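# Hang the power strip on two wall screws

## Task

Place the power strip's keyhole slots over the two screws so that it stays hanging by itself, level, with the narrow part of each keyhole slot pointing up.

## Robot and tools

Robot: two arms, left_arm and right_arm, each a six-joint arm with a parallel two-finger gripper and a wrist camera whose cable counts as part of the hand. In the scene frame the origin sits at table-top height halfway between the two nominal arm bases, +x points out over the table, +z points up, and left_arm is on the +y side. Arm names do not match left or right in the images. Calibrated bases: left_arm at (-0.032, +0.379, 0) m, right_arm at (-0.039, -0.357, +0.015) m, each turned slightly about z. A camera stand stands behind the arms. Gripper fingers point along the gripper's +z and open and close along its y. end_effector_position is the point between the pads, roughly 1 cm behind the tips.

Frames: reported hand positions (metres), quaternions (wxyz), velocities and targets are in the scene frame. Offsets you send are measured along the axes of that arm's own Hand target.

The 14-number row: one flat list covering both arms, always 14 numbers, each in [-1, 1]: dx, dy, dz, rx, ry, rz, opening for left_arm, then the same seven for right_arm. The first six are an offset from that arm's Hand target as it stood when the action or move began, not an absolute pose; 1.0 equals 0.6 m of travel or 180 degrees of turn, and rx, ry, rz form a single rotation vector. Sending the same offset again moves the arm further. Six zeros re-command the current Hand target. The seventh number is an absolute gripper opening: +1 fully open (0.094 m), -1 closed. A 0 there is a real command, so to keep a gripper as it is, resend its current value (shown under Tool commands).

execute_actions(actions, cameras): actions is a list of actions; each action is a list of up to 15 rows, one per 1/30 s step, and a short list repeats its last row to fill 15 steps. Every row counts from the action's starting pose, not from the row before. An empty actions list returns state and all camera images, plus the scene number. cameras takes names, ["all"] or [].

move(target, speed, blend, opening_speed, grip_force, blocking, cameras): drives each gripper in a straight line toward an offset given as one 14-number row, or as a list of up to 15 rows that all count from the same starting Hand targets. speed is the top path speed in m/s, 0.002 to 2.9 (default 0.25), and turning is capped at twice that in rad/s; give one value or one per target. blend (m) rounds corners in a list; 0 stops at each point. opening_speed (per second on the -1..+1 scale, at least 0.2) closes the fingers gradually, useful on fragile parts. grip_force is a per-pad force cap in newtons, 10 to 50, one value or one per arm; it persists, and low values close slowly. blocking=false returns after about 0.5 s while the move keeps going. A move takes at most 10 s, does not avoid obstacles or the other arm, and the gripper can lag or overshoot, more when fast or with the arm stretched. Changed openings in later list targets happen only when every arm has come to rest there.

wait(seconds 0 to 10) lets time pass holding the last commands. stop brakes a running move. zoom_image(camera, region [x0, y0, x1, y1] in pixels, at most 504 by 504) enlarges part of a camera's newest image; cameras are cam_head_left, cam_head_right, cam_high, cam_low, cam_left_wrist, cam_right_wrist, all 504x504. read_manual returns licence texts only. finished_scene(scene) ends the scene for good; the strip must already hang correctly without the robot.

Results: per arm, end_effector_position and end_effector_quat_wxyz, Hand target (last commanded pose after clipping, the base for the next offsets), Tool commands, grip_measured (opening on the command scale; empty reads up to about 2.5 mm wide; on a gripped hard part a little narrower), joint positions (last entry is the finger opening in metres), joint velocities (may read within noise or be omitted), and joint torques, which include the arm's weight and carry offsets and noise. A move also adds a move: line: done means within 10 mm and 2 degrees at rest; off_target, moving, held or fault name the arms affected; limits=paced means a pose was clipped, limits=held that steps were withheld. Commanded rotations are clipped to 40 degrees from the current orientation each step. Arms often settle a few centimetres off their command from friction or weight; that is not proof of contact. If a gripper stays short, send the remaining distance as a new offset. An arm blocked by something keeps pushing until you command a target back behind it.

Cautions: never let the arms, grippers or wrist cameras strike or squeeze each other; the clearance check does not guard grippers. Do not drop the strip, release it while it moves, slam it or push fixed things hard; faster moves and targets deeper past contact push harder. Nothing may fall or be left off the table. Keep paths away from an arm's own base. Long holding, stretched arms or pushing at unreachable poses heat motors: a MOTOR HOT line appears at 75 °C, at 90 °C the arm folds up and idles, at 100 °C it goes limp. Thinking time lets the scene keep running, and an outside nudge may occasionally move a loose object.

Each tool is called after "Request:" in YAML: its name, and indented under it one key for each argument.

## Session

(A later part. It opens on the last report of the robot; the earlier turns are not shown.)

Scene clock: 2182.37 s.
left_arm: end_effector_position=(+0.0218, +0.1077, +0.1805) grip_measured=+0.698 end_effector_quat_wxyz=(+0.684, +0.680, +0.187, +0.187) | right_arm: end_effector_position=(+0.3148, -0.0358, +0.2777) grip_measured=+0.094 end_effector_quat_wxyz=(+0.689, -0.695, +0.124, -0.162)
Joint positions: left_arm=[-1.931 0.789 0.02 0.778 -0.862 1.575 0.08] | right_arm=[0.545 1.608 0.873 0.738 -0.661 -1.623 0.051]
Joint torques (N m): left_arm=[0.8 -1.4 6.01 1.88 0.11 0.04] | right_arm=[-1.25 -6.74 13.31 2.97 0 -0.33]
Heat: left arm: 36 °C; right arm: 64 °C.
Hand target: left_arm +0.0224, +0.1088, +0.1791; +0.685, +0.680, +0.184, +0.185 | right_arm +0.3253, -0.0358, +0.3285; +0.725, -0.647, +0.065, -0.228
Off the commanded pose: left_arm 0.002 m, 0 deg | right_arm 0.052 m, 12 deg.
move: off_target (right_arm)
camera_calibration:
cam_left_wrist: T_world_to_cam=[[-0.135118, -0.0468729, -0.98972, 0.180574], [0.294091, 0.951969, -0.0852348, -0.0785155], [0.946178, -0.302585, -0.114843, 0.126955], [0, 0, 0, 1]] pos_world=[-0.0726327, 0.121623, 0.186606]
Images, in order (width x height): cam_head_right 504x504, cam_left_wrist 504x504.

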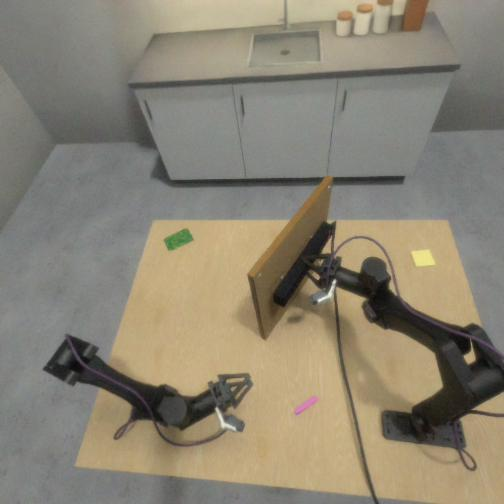

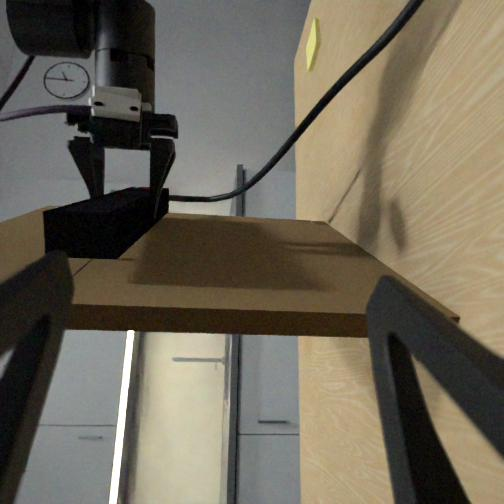

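Request:
move:
  target: [0,0,0,0,0,0,0.7,0.002,-0.035,0,0.0,0.008,-0.012,-0.5]
  speed: 0.06
  cameras: ["cam_head_right","cam_left_wrist"]

Request:
zoom_image:
  camera: "cam_left_wrist"
  region: [50, 150, 200, 300]

Request:
zoom_image:
  camera: "cam_head_right"
  region: [260, 210, 350, 320]

Scene clock: 2193.60 s.
left_arm: end_effector_position=(+0.0218, +0.1077, +0.1805) grip_measured=+0.698 end_effector_quat_wxyz=(+0.684, +0.680, +0.187, +0.187) | right_arm: end_effector_position=(+0.3174, -0.0370, +0.2726) grip_measured=+0.094 end_effector_quat_wxyz=(+0.680, -0.702, +0.128, -0.169)
Joint positions: left_arm=[-1.931 0.789 0.02 0.778 -0.862 1.575 0.08] | right_arm=[0.545 1.608 0.873 0.714 -0.645 -1.647 0.051]
Joint torques (N m): left_arm=[0.58 -1.13 5.89 1.84 0.13 0.03] | right_arm=[0.08 -12.05 14.53 2.61 0.15 -0.38]
Heat: left arm: 36 °C; right arm: 64 °C.
Hand target: left_arm +0.0224, +0.1088, +0.1791; +0.685, +0.680, +0.184, +0.185 | right_arm +0.3212, -0.0375, +0.3490; +0.719, -0.645, +0.062, -0.250
Off the commanded pose: left_arm 0.002 m, 0 deg | right_arm 0.076 m, 14 deg.
move: off_target (right_arm)
camera_calibration:
cam_left_wrist: T_world_to_cam=[[-0.135118, -0.0468729, -0.98972, 0.180574], [0.294091, 0.951969, -0.0852348, -0.0785155], [0.946178, -0.302585, -0.114843, 0.126955], [0, 0, 0, 1]] pos_world=[-0.0726327, 0.121623, 0.186606]
Images, in order (width x height): cam_head_right 504x504, cam_left_wrist 504x504.

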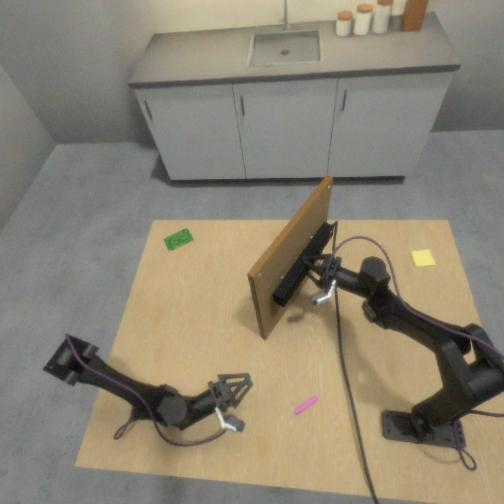

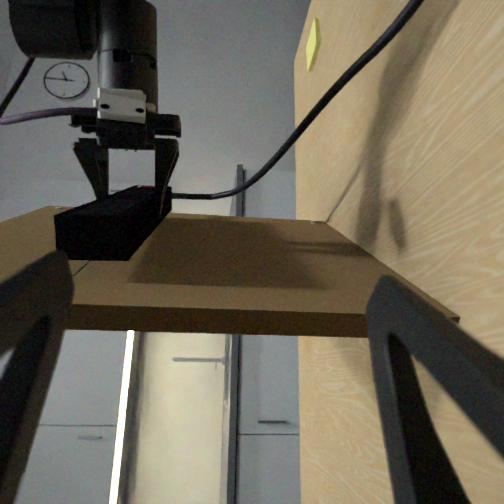

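Scaled by 3.360 from the camera's 504x504 image, which has a finer 720x720 frame.

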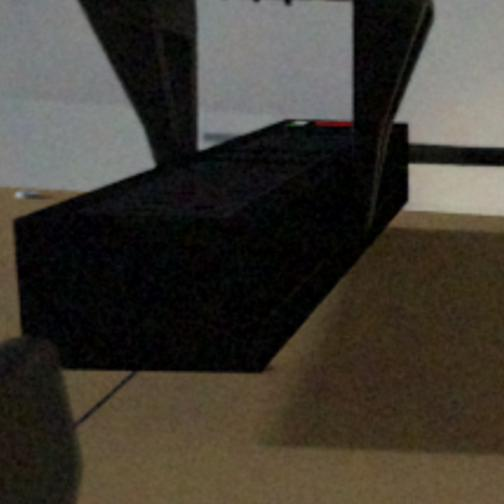

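Scaled by 4.582 from the camera's 504x504 image, which has a finer 720x720 frame.

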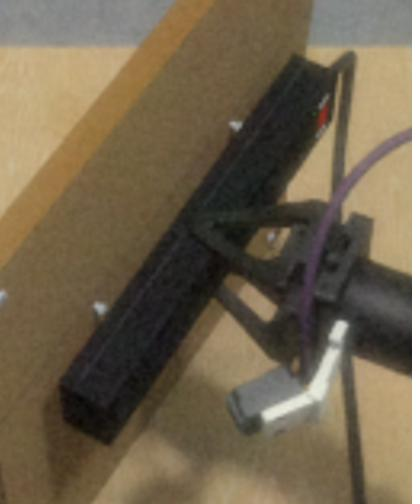

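Request:
move:
  target: [0,0,0,0,0,0,0.7,0,-0.028,0.006,0.0,0,-0.008,-0.5]
  speed: 0.06
  cameras: ["cam_head_right","cam_left_wrist"]

Request:
zoom_image:
  camera: "cam_left_wrist"
  region: [50, 150, 200, 300]

Request:
zoom_image:
  camera: "cam_head_right"
  region: [260, 210, 350, 320]

Scene clock: 2201.87 s.
left_arm: end_effector_position=(+0.0218, +0.1077, +0.1805) grip_measured=+0.698 end_effector_quat_wxyz=(+0.684, +0.680, +0.187, +0.187) | right_arm: end_effector_position=(+0.3157, -0.0348, +0.2910) grip_measured=+0.094 end_effector_quat_wxyz=(+0.678, -0.703, +0.119, -0.179)
Joint positions: left_arm=[-1.931 0.789 0.02 0.778 -0.862 1.575 0.08] | right_arm=[0.554 1.572 0.917 0.634 -0.633 -1.673 0.051]
Joint torques (N m): left_arm=[0.73 -1.28 6.06 1.85 0.11 0.07] | right_arm=[0.24 -11.3 14.6 2.71 0.16 -0.41]
Heat: left arm: 36 °C; right arm: 62 °C.
Hand target: left_arm +0.0224, +0.1088, +0.1791; +0.685, +0.680, +0.184, +0.185 | right_arm +0.3180, -0.0350, +0.3656; +0.716, -0.646, +0.054, -0.259
Off the commanded pose: left_arm 0.002 m, 0 deg | right_arm 0.075 m, 14 deg.
move: off_target (right_arm)
camera_calibration:
cam_left_wrist: T_world_to_cam=[[-0.135118, -0.0468729, -0.98972, 0.180574], [0.294091, 0.951969, -0.0852348, -0.0785155], [0.946178, -0.302585, -0.114843, 0.126955], [0, 0, 0, 1]] pos_world=[-0.0726327, 0.121623, 0.186606]
Images, in order (width x height): cam_head_right 504x504, cam_left_wrist 504x504.

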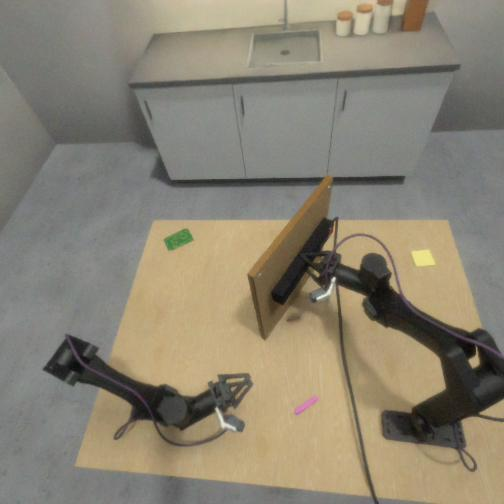

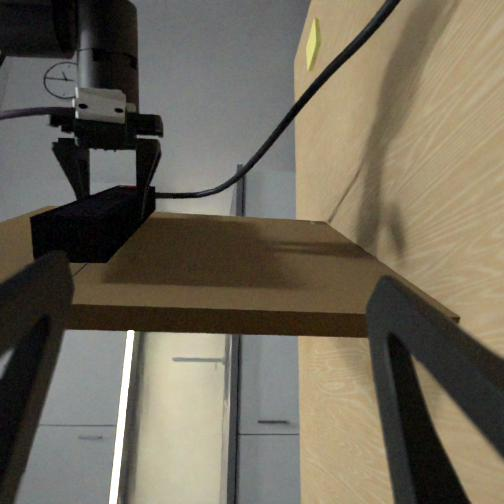

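Scaled by 3.360 from the camera's 504x504 image, which has a finer 720x720 frame.

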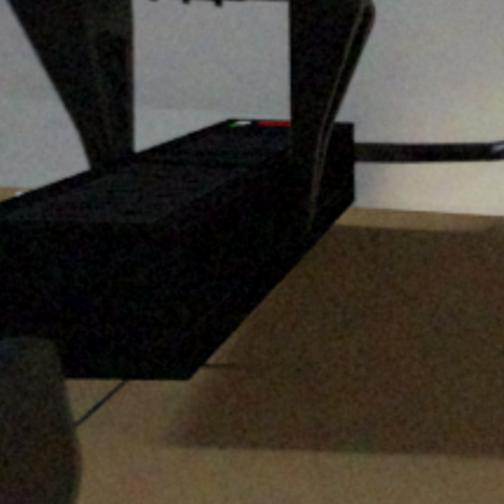

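Scaled by 4.582 from the camera's 504x504 image, which has a finer 720x720 frame.

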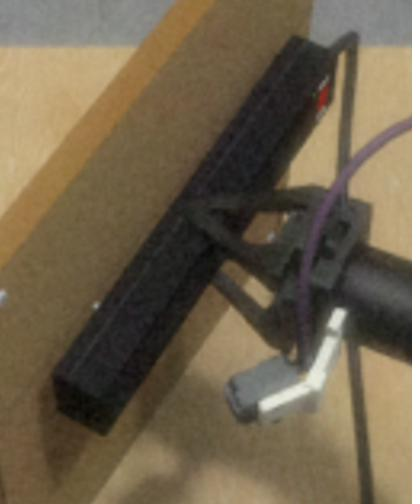

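Request:
move:
  target: [0,0,0,0,0,0,0.7,0.004,-0.006,0.012,0.0,0,0,-0.5]
  speed: 0.04
  cameras: ["cam_head_right","cam_left_wrist"]

Request:
zoom_image:
  camera: "cam_left_wrist"
  region: [50, 150, 200, 300]

Request:
zoom_image:
  camera: "cam_head_right"
  region: [260, 210, 350, 320]

Scene clock: 2214.83 s.
left_arm: end_effector_position=(+0.0218, +0.1077, +0.1805) grip_measured=+0.698 end_effector_quat_wxyz=(+0.684, +0.680, +0.187, +0.187) | right_arm: end_effector_position=(+0.3160, -0.0318, +0.3070) grip_measured=+0.094 end_effector_quat_wxyz=(+0.682, -0.698, +0.114, -0.184)
Joint positions: left_arm=[-1.931 0.789 0.02 0.778 -0.862 1.575 0.08] | right_arm=[0.562 1.56 0.956 0.602 -0.626 -1.674 0.051]
Joint torques (N m): left_arm=[0.76 -1.35 5.97 1.86 0.1 0.03] | right_arm=[0.2 -8.54 15.04 2.7 0.18 -0.42]
Heat: left arm: 36 °C; right arm: 62 °C.
Hand target: left_arm +0.0224, +0.1088, +0.1791; +0.685, +0.680, +0.184, +0.185 | right_arm +0.3221, -0.0297, +0.3707; +0.716, -0.646, +0.054, -0.259
Off the commanded pose: left_arm 0.002 m, 0 deg | right_arm 0.064 m, 13 deg.
move: off_target (right_arm)
camera_calibration:
cam_left_wrist: T_world_to_cam=[[-0.135118, -0.0468729, -0.98972, 0.180574], [0.294091, 0.951969, -0.0852348, -0.0785155], [0.946178, -0.302585, -0.114843, 0.126955], [0, 0, 0, 1]] pos_world=[-0.0726327, 0.121623, 0.186606]
Images, in order (width x height): cam_head_right 504x504, cam_left_wrist 504x504.

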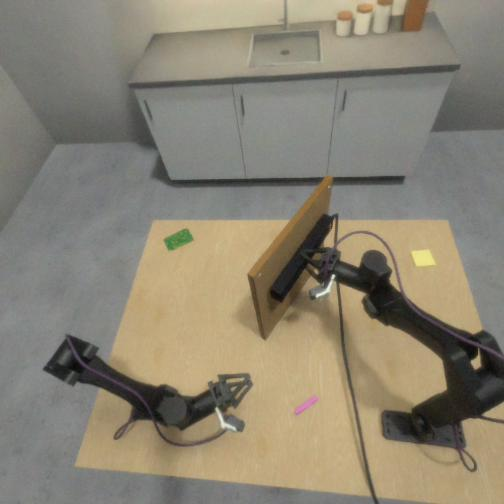

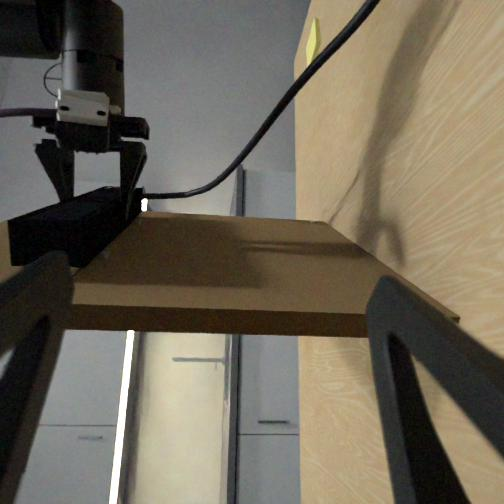

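Scaled by 3.360 from the camera's 504x504 image, which has a finer 720x720 frame.

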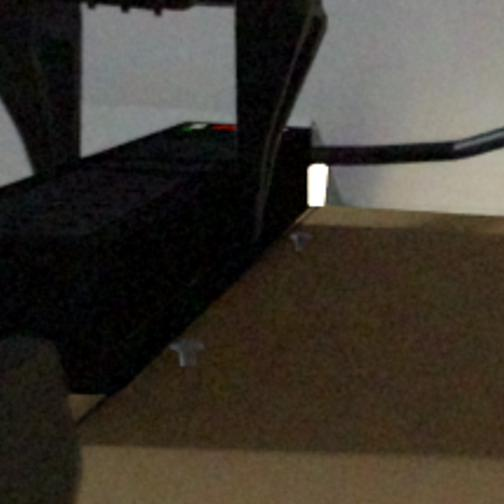

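Scaled by 4.582 from the camera's 504x504 image, which has a finer 720x720 frame.

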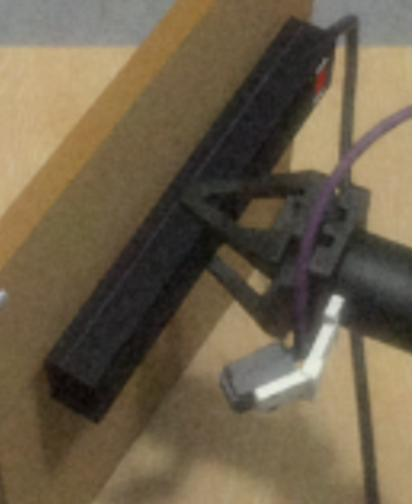

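Request:
move:
  target: [0,0,0,0,0,0,0.7,0,0.022,-0.006,0.0,0,0,-0.5]
  speed: 0.04
  cameras: ["cam_head_right","cam_left_wrist"]

Request:
zoom_image:
  camera: "cam_left_wrist"
  region: [50, 150, 200, 300]

Request:
zoom_image:
  camera: "cam_head_right"
  region: [260, 210, 350, 320]

Scene clock: 2223.17 s.
left_arm: end_effector_position=(+0.0218, +0.1077, +0.1805) grip_measured=+0.698 end_effector_quat_wxyz=(+0.684, +0.680, +0.187, +0.187) | right_arm: end_effector_position=(+0.3161, -0.0319, +0.3072) grip_measured=+0.094 end_effector_quat_wxyz=(+0.682, -0.698, +0.113, -0.185)
Joint positions: left_arm=[-1.931 0.789 0.02 0.778 -0.862 1.575 0.08] | right_arm=[0.562 1.56 0.956 0.603 -0.626 -1.676 0.051]
Joint torques (N m): left_arm=[0.69 -1.33 6.12 1.88 0.11 0.01] | right_arm=[-0.84 -6.8 12.48 3.05 0.06 -0.42]
Heat: left arm: 36 °C; right arm: 61 °C.
Hand target: left_arm +0.0224, +0.1088, +0.1791; +0.685, +0.680, +0.184, +0.185 | right_arm +0.3245, -0.0325, +0.3576; +0.716, -0.646, +0.054, -0.259
Off the commanded pose: left_arm 0.002 m, 0 deg | right_arm 0.051 m, 13 deg.
move: off_target (right_arm)
camera_calibration:
cam_left_wrist: T_world_to_cam=[[-0.135118, -0.0468729, -0.98972, 0.180574], [0.294091, 0.951969, -0.0852348, -0.0785155], [0.946178, -0.302585, -0.114843, 0.126955], [0, 0, 0, 1]] pos_world=[-0.0726327, 0.121623, 0.186606]
Images, in order (width x height): cam_head_right 504x504, cam_left_wrist 504x504.

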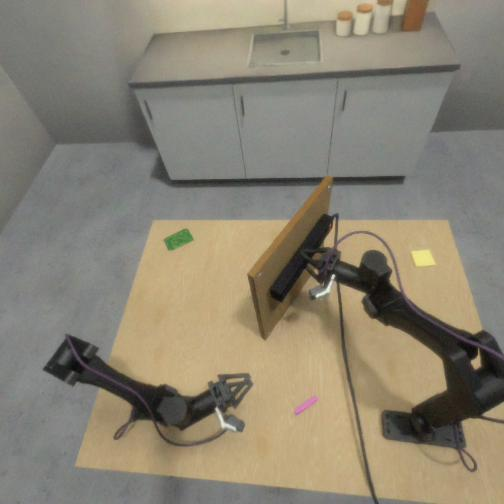

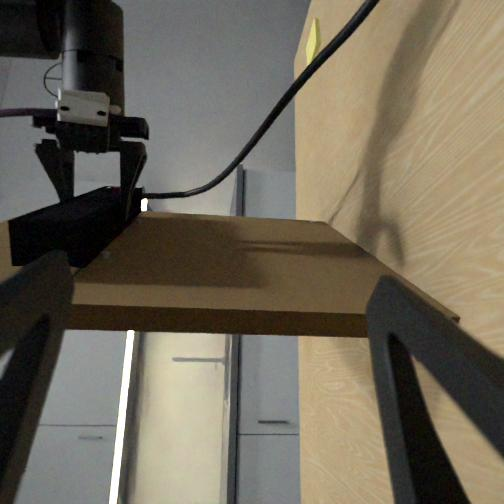

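Scaled by 3.360 from the camera's 504x504 image, which has a finer 720x720 frame.

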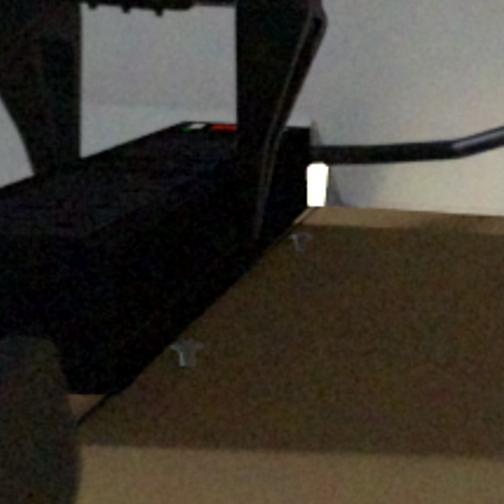

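Scaled by 4.582 from the camera's 504x504 image, which has a finer 720x720 frame.

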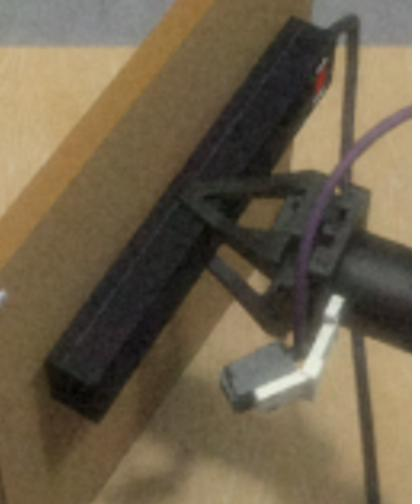

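Request:
move:
  target: [0,0,0,0,0,0,0.7,0.003,0.014,-0.004,0,0,0,-0.5]
  speed: 0.04
  cameras: ["cam_head_right","cam_left_wrist"]

Request:
zoom_image:
  camera: "cam_left_wrist"
  region: [50, 150, 200, 300]

Scene clock: 2232.90 s.
left_arm: end_effector_position=(+0.0218, +0.1077, +0.1805) grip_measured=+0.698 end_effector_quat_wxyz=(+0.684, +0.680, +0.187, +0.187) | right_arm: end_effector_position=(+0.3203, -0.0325, +0.3050) grip_measured=+0.092 end_effector_quat_wxyz=(+0.683, -0.696, +0.111, -0.190)
Joint positions: left_arm=[-1.931 0.789 0.02 0.778 -0.862 1.575 0.08] | right_arm=[0.555 1.577 0.956 0.629 -0.629 -1.68 0.051]
Joint torques (N m): left_arm=[0.73 -1.24 5.94 1.88 0.17 0.08] | right_arm=[-1.31 -6.8 11.21 3.11 -0.02 -0.41]
Heat: left arm: 36 °C; right arm: 63 °C.
Hand target: left_arm +0.0224, +0.1088, +0.1791; +0.685, +0.680, +0.184, +0.185 | right_arm +0.3276, -0.0352, +0.3497; +0.716, -0.646, +0.054, -0.259
Off the commanded pose: left_arm 0.002 m, 0 deg | right_arm 0.045 m, 12 deg.
move: off_target (right_arm)
camera_calibration:
cam_left_wrist: T_world_to_cam=[[-0.135118, -0.0468729, -0.98972, 0.180574], [0.294091, 0.951969, -0.0852348, -0.0785155], [0.946178, -0.302585, -0.114843, 0.126955], [0, 0, 0, 1]] pos_world=[-0.0726327, 0.121623, 0.186606]
Images, in order (width x height): cam_head_right 504x504, cam_left_wrist 504x504.

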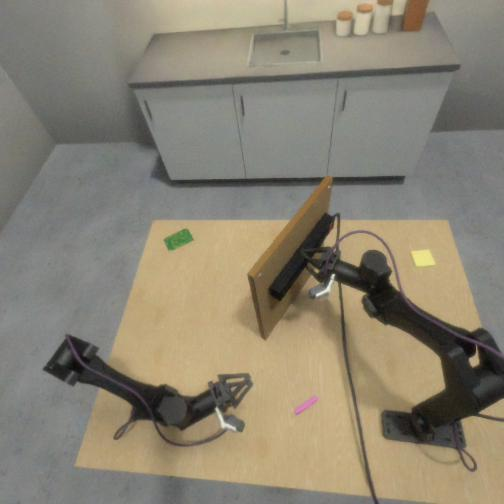

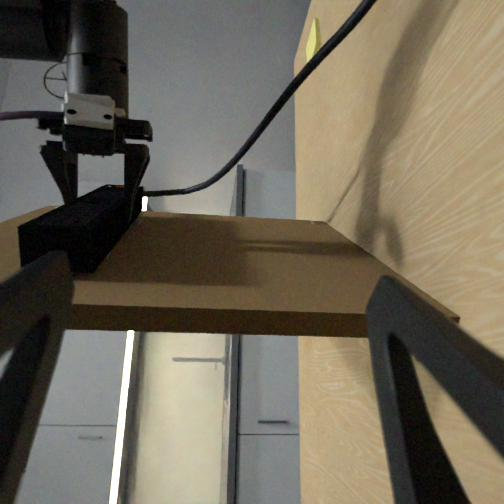

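Scaled by 3.360 from the camera's 504x504 image, which has a finer 720x720 frame.

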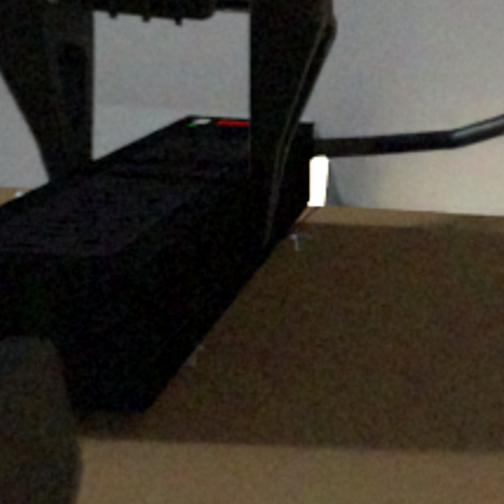

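Request:
move:
  target: [0,0,0,0,0,0,0.7,0.003,0.012,-0.012,0,0,0.008,-0.5]
  speed: 0.04
  cameras: ["cam_head_right","cam_left_wrist"]

Request:
zoom_image:
  camera: "cam_left_wrist"
  region: [50, 150, 200, 300]

Request:
zoom_image:
  camera: "cam_head_right"
  region: [260, 210, 350, 320]

Scene clock: 2240.27 s.
left_arm: end_effector_position=(+0.0218, +0.1077, +0.1805) grip_measured=+0.698 end_effector_quat_wxyz=(+0.684, +0.680, +0.187, +0.187) | right_arm: end_effector_position=(+0.3237, -0.0380, +0.3084) grip_measured=+0.091 end_effector_quat_wxyz=(+0.692, -0.688, +0.112, -0.190)
Joint positions: left_arm=[-1.931 0.789 0.02 0.778 -0.862 1.575 0.08] | right_arm=[0.535 1.583 0.951 0.668 -0.65 -1.655 0.051]
Joint torques (N m): left_arm=[0.46 -1.22 6.24 1.8 0.16 0.06] | right_arm=[-1.25 -6.64 9.37 3.07 0 -0.37]
Heat: left arm: 36 °C; right arm: 66 °C.
Hand target: left_arm +0.0224, +0.1088, +0.1791; +0.685, +0.680, +0.184, +0.185 | right_arm +0.3283, -0.0421, +0.3422; +0.719, -0.645, +0.062, -0.250
Off the commanded pose: left_arm 0.002 m, 0 deg | right_arm 0.034 m, 11 deg.
move: off_target (right_arm)
camera_calibration:
cam_left_wrist: T_world_to_cam=[[-0.135118, -0.0468729, -0.98972, 0.180574], [0.294091, 0.951969, -0.0852348, -0.0785155], [0.946178, -0.302585, -0.114843, 0.126955], [0, 0, 0, 1]] pos_world=[-0.0726327, 0.121623, 0.186606]
Images, in order (width x height): cam_head_right 504x504, cam_left_wrist 504x504.

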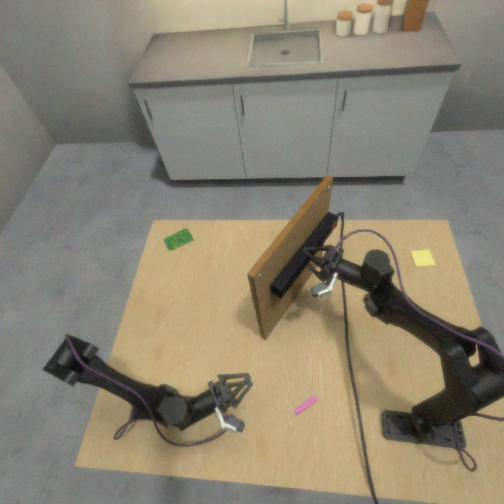

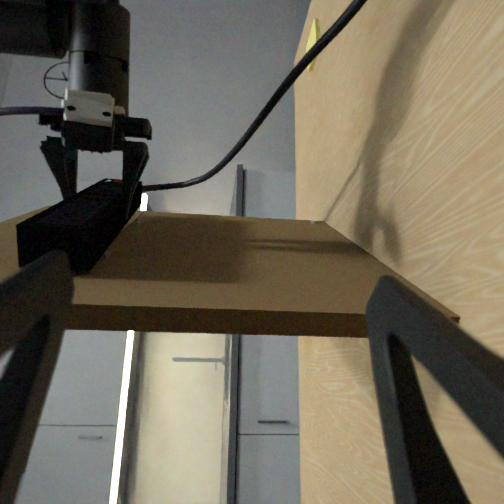

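Scaled by 3.360 from the camera's 504x504 image, which has a finer 720x720 frame.

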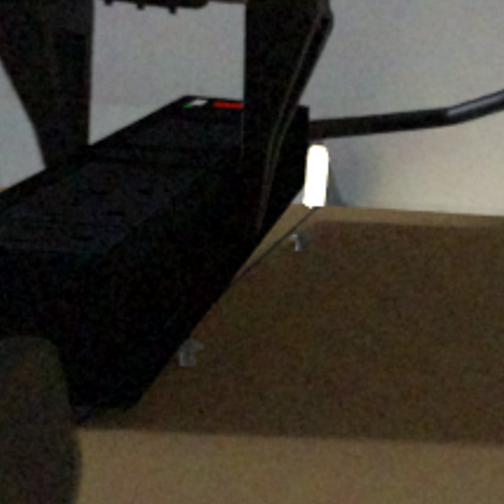

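Scaled by 4.582 from the camera's 504x504 image, which has a finer 720x720 frame.

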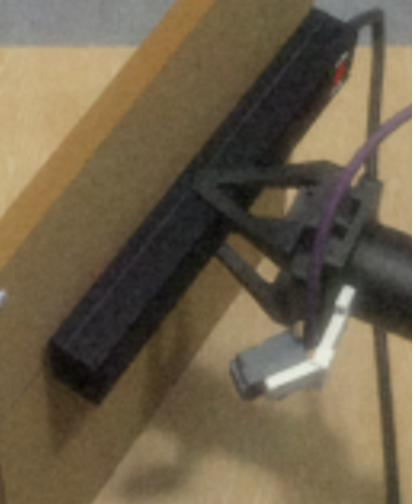

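Request:
move:
  target: [0,0,0,0,0,0,0.7,-0.008,0.017,-0.012,0,-0.014,0.004,-0.5]
  speed: 0.04
  cameras: ["cam_head_right","cam_left_wrist"]

Request:
zoom_image:
  camera: "cam_left_wrist"
  region: [50, 150, 200, 300]

Request:
zoom_image:
  camera: "cam_head_right"
  region: [260, 210, 350, 320]

Scene clock: 2251.67 s.
left_arm: end_effector_position=(+0.0218, +0.1077, +0.1805) grip_measured=+0.698 end_effector_quat_wxyz=(+0.684, +0.680, +0.187, +0.187) | right_arm: end_effector_position=(+0.3202, -0.0417, +0.2991) grip_measured=+0.087 end_effector_quat_wxyz=(+0.697, -0.688, +0.099, -0.174)
Joint positions: left_arm=[-1.931 0.789 0.02 0.778 -0.862 1.575 0.08] | right_arm=[0.512 1.6 0.922 0.721 -0.713 -1.644 0.051]
Joint torques (N m): left_arm=[0.62 -1.51 6 1.87 0.13 -0.03] | right_arm=[-1.32 -6.76 9.17 2.94 -0.03 -0.36]
Heat: left arm: 36 °C; right arm: 65 °C.
Hand target: left_arm +0.0224, +0.1088, +0.1791; +0.685, +0.680, +0.184, +0.185 | right_arm +0.3240, -0.0461, +0.3301; +0.722, -0.650, +0.050, -0.231
Off the commanded pose: left_arm 0.002 m, 0 deg | right_arm 0.032 m, 10 deg.
move: off_target (right_arm)
camera_calibration:
cam_left_wrist: T_world_to_cam=[[-0.135118, -0.0468729, -0.98972, 0.180574], [0.294091, 0.951969, -0.0852348, -0.0785155], [0.946178, -0.302585, -0.114843, 0.126955], [0, 0, 0, 1]] pos_world=[-0.0726327, 0.121623, 0.186606]
Images, in order (width x height): cam_head_right 504x504, cam_left_wrist 504x504.

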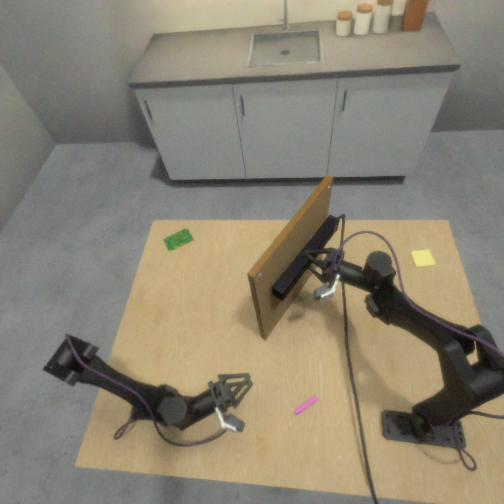

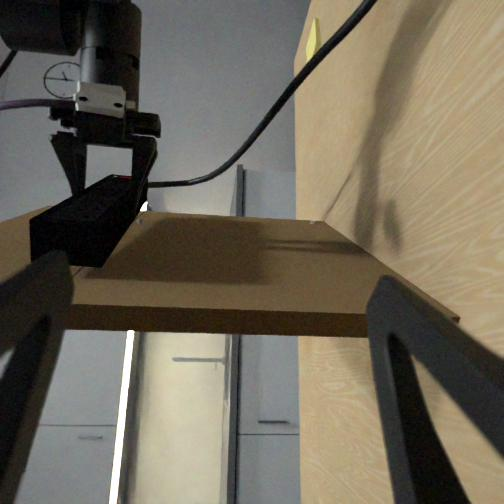

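Scaled by 3.360 from the camera's 504x504 image, which has a finer 720x720 frame.

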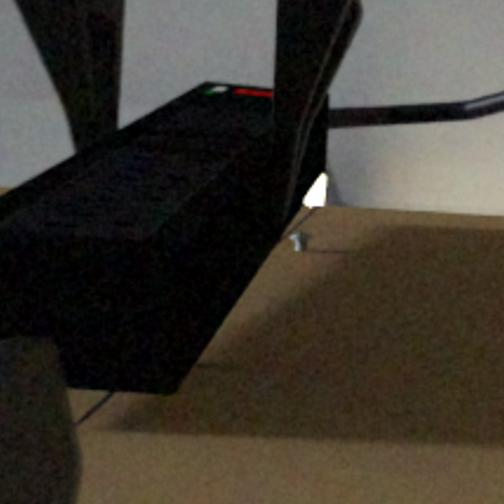

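Scaled by 4.582 from the camera's 504x504 image, which has a finer 720x720 frame.

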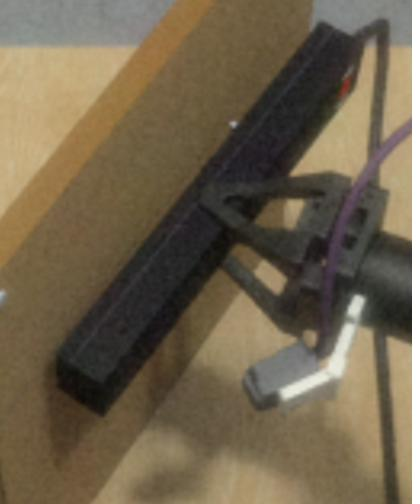

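Request:
move:
  target: [0,0,0,0,0,0,0.7,-0.015,0.005,-0.002,0,-0.012,0.013,-0.5]
  speed: 0.04
  cameras: ["cam_head_right","cam_left_wrist"]

Request:
zoom_image:
  camera: "cam_left_wrist"
  region: [50, 150, 200, 300]

Request:
zoom_image:
  camera: "cam_head_right"
  region: [260, 210, 350, 320]

Scene clock: 2261.77 s.
left_arm: end_effector_position=(+0.0218, +0.1077, +0.1805) grip_measured=+0.698 end_effector_quat_wxyz=(+0.684, +0.680, +0.187, +0.187) | right_arm: end_effector_position=(+0.3129, -0.0397, +0.2972) grip_measured=+0.087 end_effector_quat_wxyz=(+0.703, -0.688, +0.097, -0.150)
Joint positions: left_arm=[-1.931 0.789 0.02 0.778 -0.862 1.575 0.08] | right_arm=[0.512 1.6 0.912 0.735 -0.751 -1.609 0.051]
Joint torques (N m): left_arm=[0.77 -1.32 6.12 1.86 0.12 0.02] | right_arm=[-1.13 -6.56 8.95 2.87 -0.03 -0.31]
Heat: left arm: 36 °C; right arm: 66 °C.
Hand target: left_arm +0.0224, +0.1088, +0.1791; +0.685, +0.680, +0.184, +0.185 | right_arm +0.3164, -0.0435, +0.3251; +0.727, -0.653, +0.050, -0.204
Off the commanded pose: left_arm 0.002 m, 0 deg | right_arm 0.028 m, 10 deg.
move: off_target (right_arm)
camera_calibration:
cam_left_wrist: T_world_to_cam=[[-0.135118, -0.0468729, -0.98972, 0.180574], [0.294091, 0.951969, -0.0852348, -0.0785155], [0.946178, -0.302585, -0.114843, 0.126955], [0, 0, 0, 1]] pos_world=[-0.0726327, 0.121623, 0.186606]
Images, in order (width x height): cam_head_right 504x504, cam_left_wrist 504x504.

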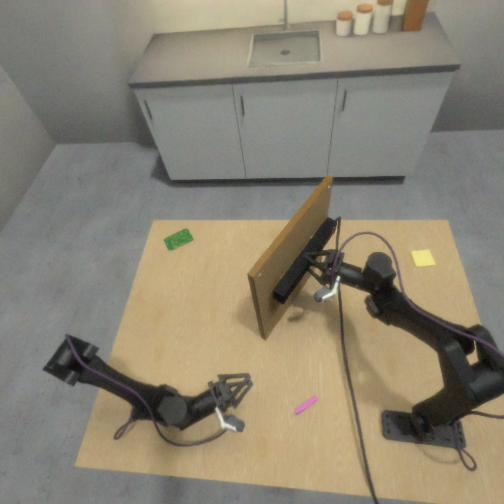

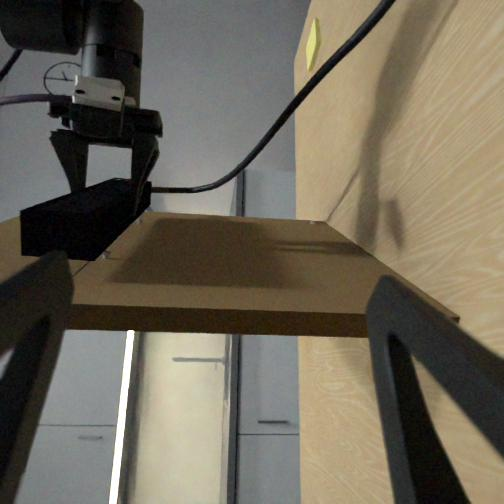

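Scaled by 3.360 from the camera's 504x504 image, which has a finer 720x720 frame.

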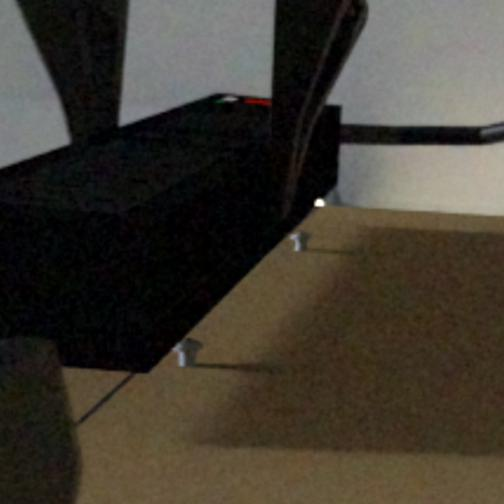

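Scaled by 4.582 from the camera's 504x504 image, which has a finer 720x720 frame.

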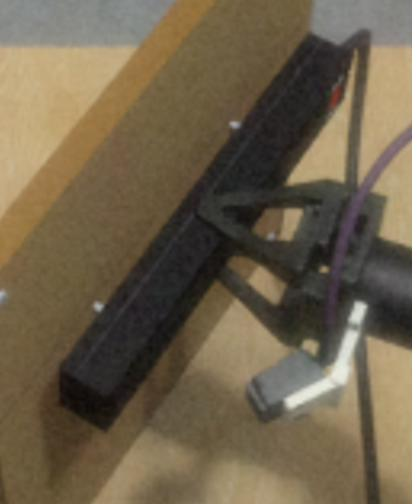

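Request:
move:
  target: [0,0,0,0,0,0,0.7,-0.003,0.009,0.003,0,-0.004,0,-0.5]
  speed: 0.04
  cameras: ["cam_head_right","cam_left_wrist"]

Request:
zoom_image:
  camera: "cam_left_wrist"
  region: [50, 150, 200, 300]

Request:
zoom_image:
  camera: "cam_head_right"
  region: [260, 210, 350, 320]

Scene clock: 2269.97 s.
left_arm: end_effector_position=(+0.0218, +0.1077, +0.1805) grip_measured=+0.698 end_effector_quat_wxyz=(+0.684, +0.680, +0.187, +0.187) | right_arm: end_effector_position=(+0.3138, -0.0376, +0.2914) grip_measured=+0.087 end_effector_quat_wxyz=(+0.703, -0.690, +0.094, -0.145)
Joint positions: left_arm=[-1.931 0.789 0.02 0.778 -0.862 1.575 0.08] | right_arm=[0.512 1.621 0.912 0.752 -0.762 -1.608 0.051]
Joint torques (N m): left_arm=[0.64 -1.24 6.05 1.88 0.14 -0.01] | right_arm=[-0.92 -6.91 8.81 2.85 -0.03 -0.33]
Heat: left arm: 36 °C; right arm: 65 °C.
Hand target: left_arm +0.0224, +0.1088, +0.1791; +0.685, +0.680, +0.184, +0.185 | right_arm +0.3166, -0.0408, +0.3198; +0.728, -0.655, +0.045, -0.200
Off the commanded pose: left_arm 0.002 m, 0 deg | right_arm 0.029 m, 10 deg.
move: off_target (right_arm)
camera_calibration:
cam_left_wrist: T_world_to_cam=[[-0.135118, -0.0468729, -0.98972, 0.180574], [0.294091, 0.951969, -0.0852348, -0.0785155], [0.946178, -0.302585, -0.114843, 0.126955], [0, 0, 0, 1]] pos_world=[-0.0726327, 0.121623, 0.186606]
Images, in order (width x height): cam_head_right 504x504, cam_left_wrist 504x504.

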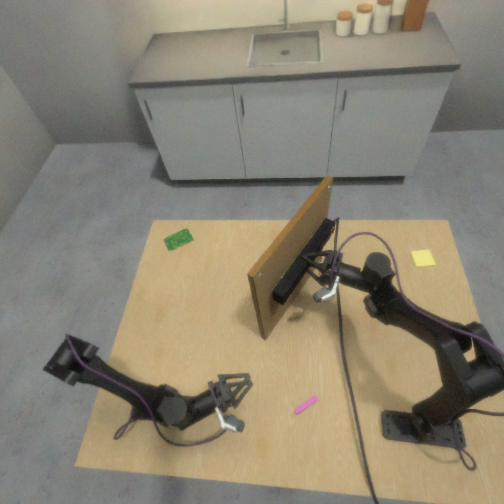

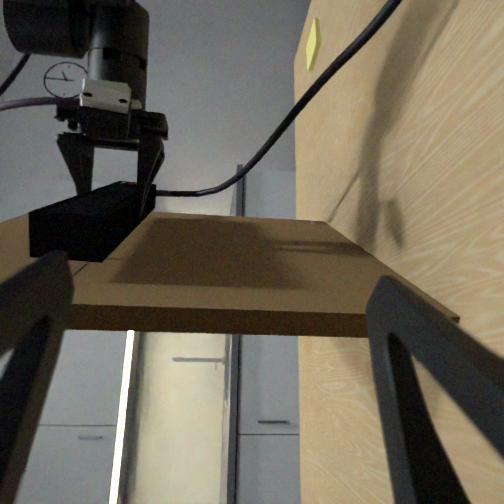

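Scaled by 3.360 from the camera's 504x504 image, which has a finer 720x720 frame.

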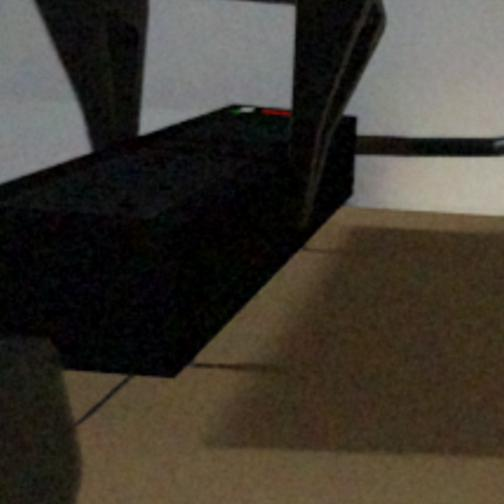

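Scaled by 4.582 from the camera's 504x504 image, which has a finer 720x720 frame.

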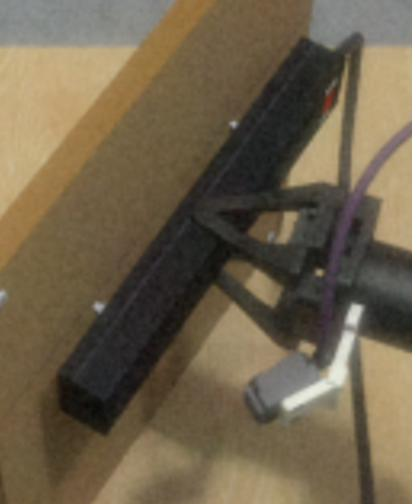

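Request:
move:
  target: [0,0,0,0,0,0,0.7,0,-0.012,0.016,0,0,0,-0.5]
  speed: 0.04
  cameras: ["cam_head_right","cam_left_wrist"]

Request:
zoom_image:
  camera: "cam_left_wrist"
  region: [50, 150, 200, 300]

Scene clock: 2281.17 s.
left_arm: end_effector_position=(+0.0218, +0.1077, +0.1805) grip_measured=+0.698 end_effector_quat_wxyz=(+0.684, +0.680, +0.187, +0.187) | right_arm: end_effector_position=(+0.3111, -0.0346, +0.2915) grip_measured=+0.087 end_effector_quat_wxyz=(+0.704, -0.690, +0.091, -0.142)
Joint positions: left_arm=[-1.931 0.789 0.02 0.778 -0.862 1.575 0.08] | right_arm=[0.521 1.621 0.912 0.752 -0.762 -1.608 0.051]
Joint torques (N m): left_arm=[0.68 -1.47 6.11 1.89 0.12 0.02] | right_arm=[0.17 -6.67 12.14 2.63 0.19 -0.32]
Heat: left arm: 36 °C; right arm: 63 °C.
Hand target: left_arm +0.0224, +0.1088, +0.1791; +0.685, +0.680, +0.184, +0.185 | right_arm +0.3181, -0.0324, +0.3281; +0.728, -0.655, +0.045, -0.200
Off the commanded pose: left_arm 0.002 m, 0 deg | right_arm 0.037 m, 10 deg.
move: off_target (right_arm)
camera_calibration:
cam_left_wrist: T_world_to_cam=[[-0.135118, -0.0468729, -0.98972, 0.180574], [0.294091, 0.951969, -0.0852348, -0.0785155], [0.946178, -0.302585, -0.114843, 0.126955], [0, 0, 0, 1]] pos_world=[-0.0726327, 0.121623, 0.186606]
Images, in order (width x height): cam_head_right 504x504, cam_left_wrist 504x504.

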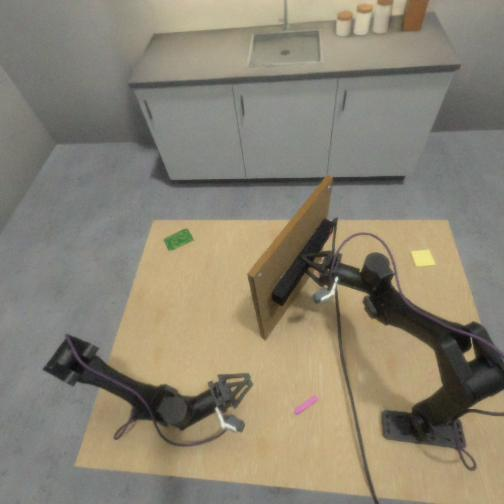

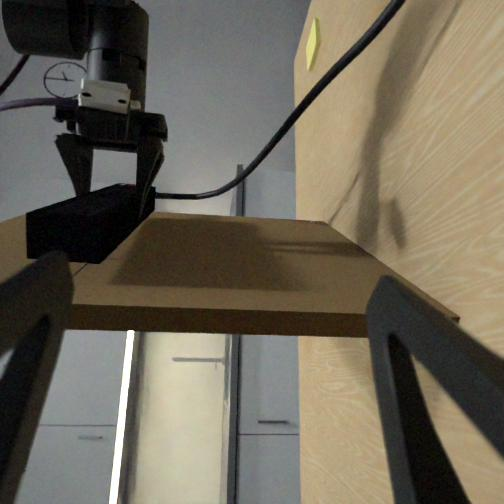

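Scaled by 3.360 from the camera's 504x504 image, which has a finer 720x720 frame.

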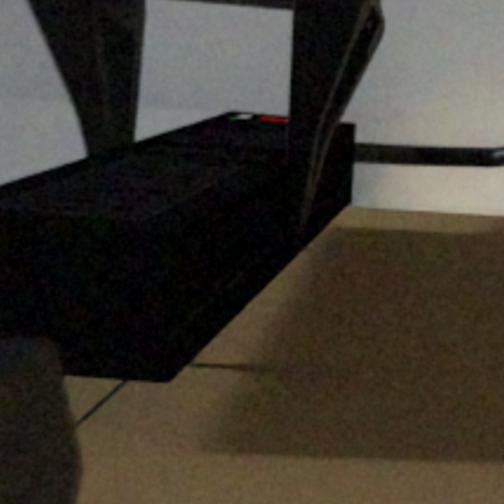

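Request:
move:
  target: [0,0,0,0,0,0,0.7,0.003,-0.008,0.012,0,0,0,-0.5]
  speed: 0.04
  cameras: ["cam_head_right","cam_left_wrist"]

Request:
zoom_image:
  camera: "cam_left_wrist"
  region: [50, 150, 200, 300]

Request:
zoom_image:
  camera: "cam_head_right"
  region: [260, 210, 350, 320]

Scene clock: 2289.17 s.
left_arm: end_effector_position=(+0.0218, +0.1077, +0.1805) grip_measured=+0.698 end_effector_quat_wxyz=(+0.684, +0.680, +0.187, +0.187) | right_arm: end_effector_position=(+0.3106, -0.0309, +0.2884) grip_measured=+0.087 end_effector_quat_wxyz=(+0.702, -0.693, +0.094, -0.137)
Joint positions: left_arm=[-1.931 0.789 0.02 0.778 -0.862 1.575 0.08] | right_arm=[0.531 1.627 0.916 0.741 -0.754 -1.608 0.051]
Joint torques (N m): left_arm=[0.69 -1.36 6.05 1.85 0.18 0.03] | right_arm=[0.25 -6.87 14.46 2.54 0.23 -0.32]
Heat: left arm: 36 °C; right arm: 61 °C.
Hand target: left_arm +0.0224, +0.1088, +0.1791; +0.685, +0.680, +0.184, +0.185 | right_arm +0.3209, -0.0265, +0.3340; +0.728, -0.655, +0.045, -0.200
Off the commanded pose: left_arm 0.002 m, 0 deg | right_arm 0.047 m, 11 deg.
move: off_target (right_arm)
camera_calibration:
cam_left_wrist: T_world_to_cam=[[-0.135118, -0.0468729, -0.98972, 0.180574], [0.294091, 0.951969, -0.0852348, -0.0785155], [0.946178, -0.302585, -0.114843, 0.126955], [0, 0, 0, 1]] pos_world=[-0.0726327, 0.121623, 0.186606]
Images, in order (width x height): cam_head_right 504x504, cam_left_wrist 504x504.

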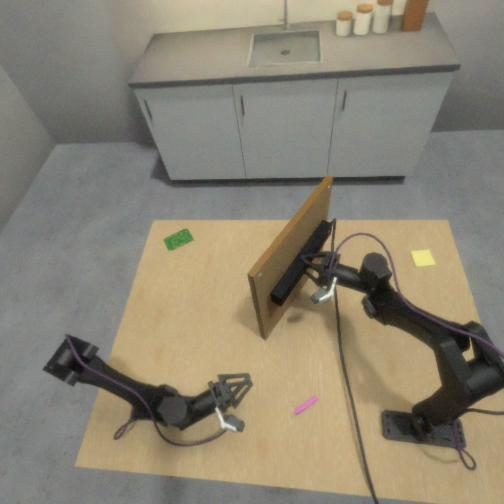

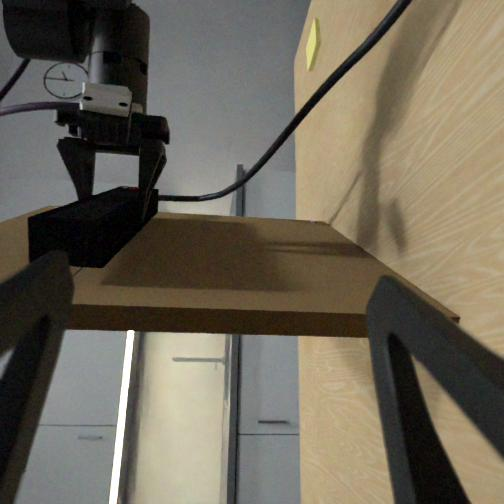

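Scaled by 3.360 from the camera's 504x504 image, which has a finer 720x720 frame.

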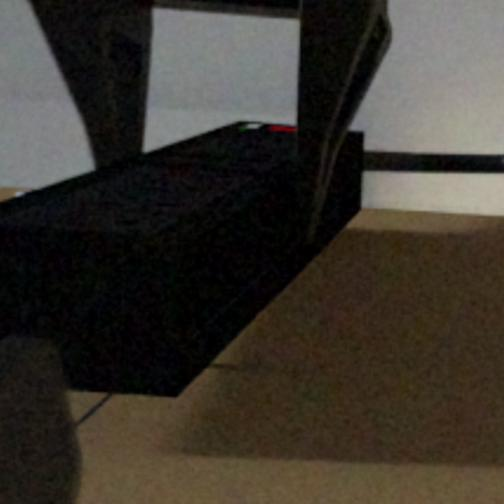

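Scaled by 4.582 from the camera's 504x504 image, which has a finer 720x720 frame.

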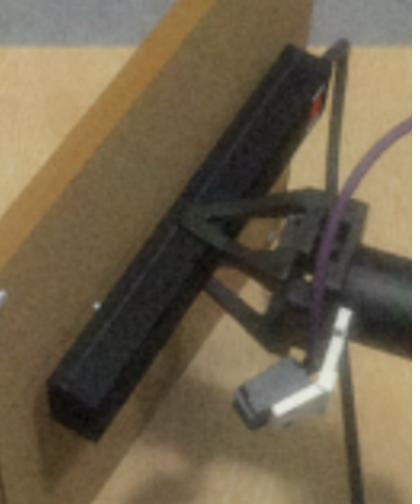

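Request:
move:
  target: [0,0,0,0,0,0,0.7,0.012,0,0.003,0,0,0,-0.5]
  speed: 0.04
  cameras: ["cam_head_right","cam_left_wrist"]

Request:
zoom_image:
  camera: "cam_left_wrist"
  region: [50, 150, 200, 300]

Request:
zoom_image:
  camera: "cam_head_right"
  region: [260, 210, 350, 320]

Scene clock: 2297.53 s.
left_arm: end_effector_position=(+0.0218, +0.1077, +0.1805) grip_measured=+0.698 end_effector_quat_wxyz=(+0.684, +0.680, +0.187, +0.187) | right_arm: end_effector_position=(+0.3149, -0.0286, +0.2903) grip_measured=+0.086 end_effector_quat_wxyz=(+0.702, -0.693, +0.095, -0.137)
Joint positions: left_arm=[-1.931 0.789 0.02 0.778 -0.862 1.575 0.08] | right_arm=[0.531 1.642 0.941 0.731 -0.754 -1.607 0.051]
Joint torques (N m): left_arm=[0.68 -1.36 5.9 1.82 0.16 0.03] | right_arm=[-0.92 -6.71 14.84 2.54 0.1 -0.32]
Heat: left arm: 36 °C; right arm: 62 °C.
Hand target: left_arm +0.0224, +0.1088, +0.1791; +0.685, +0.680, +0.184, +0.185 | right_arm +0.3281, -0.0273, +0.3358; +0.728, -0.655, +0.045, -0.200
Off the commanded pose: left_arm 0.002 m, 0 deg | right_arm 0.047 m, 11 deg.
move: off_target (right_arm)
camera_calibration:
cam_left_wrist: T_world_to_cam=[[-0.135118, -0.0468729, -0.98972, 0.180574], [0.294091, 0.951969, -0.0852348, -0.0785155], [0.946178, -0.302585, -0.114843, 0.126955], [0, 0, 0, 1]] pos_world=[-0.0726327, 0.121623, 0.186606]
Images, in order (width x height): cam_head_right 504x504, cam_left_wrist 504x504.

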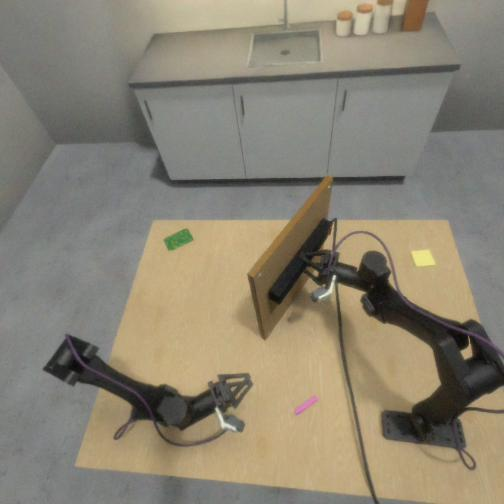

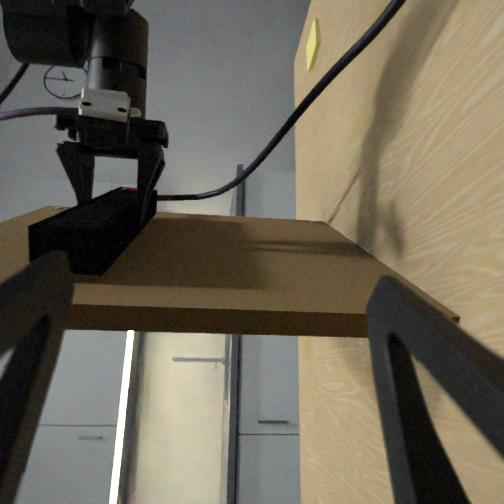

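Scaled by 3.360 from the camera's 504x504 image, which has a finer 720x720 frame.

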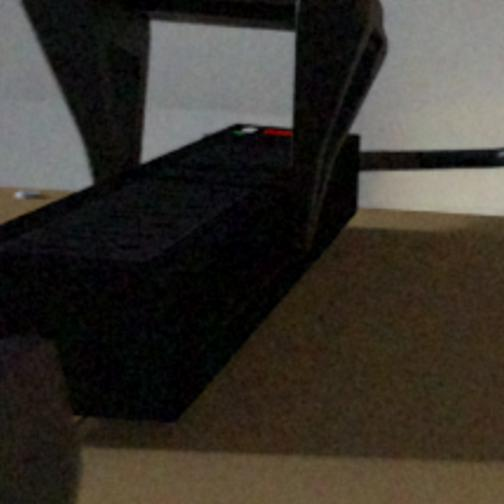

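Scaled by 4.582 from the camera's 504x504 image, which has a finer 720x720 frame.

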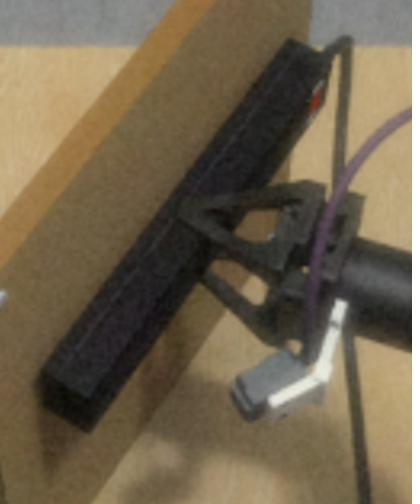

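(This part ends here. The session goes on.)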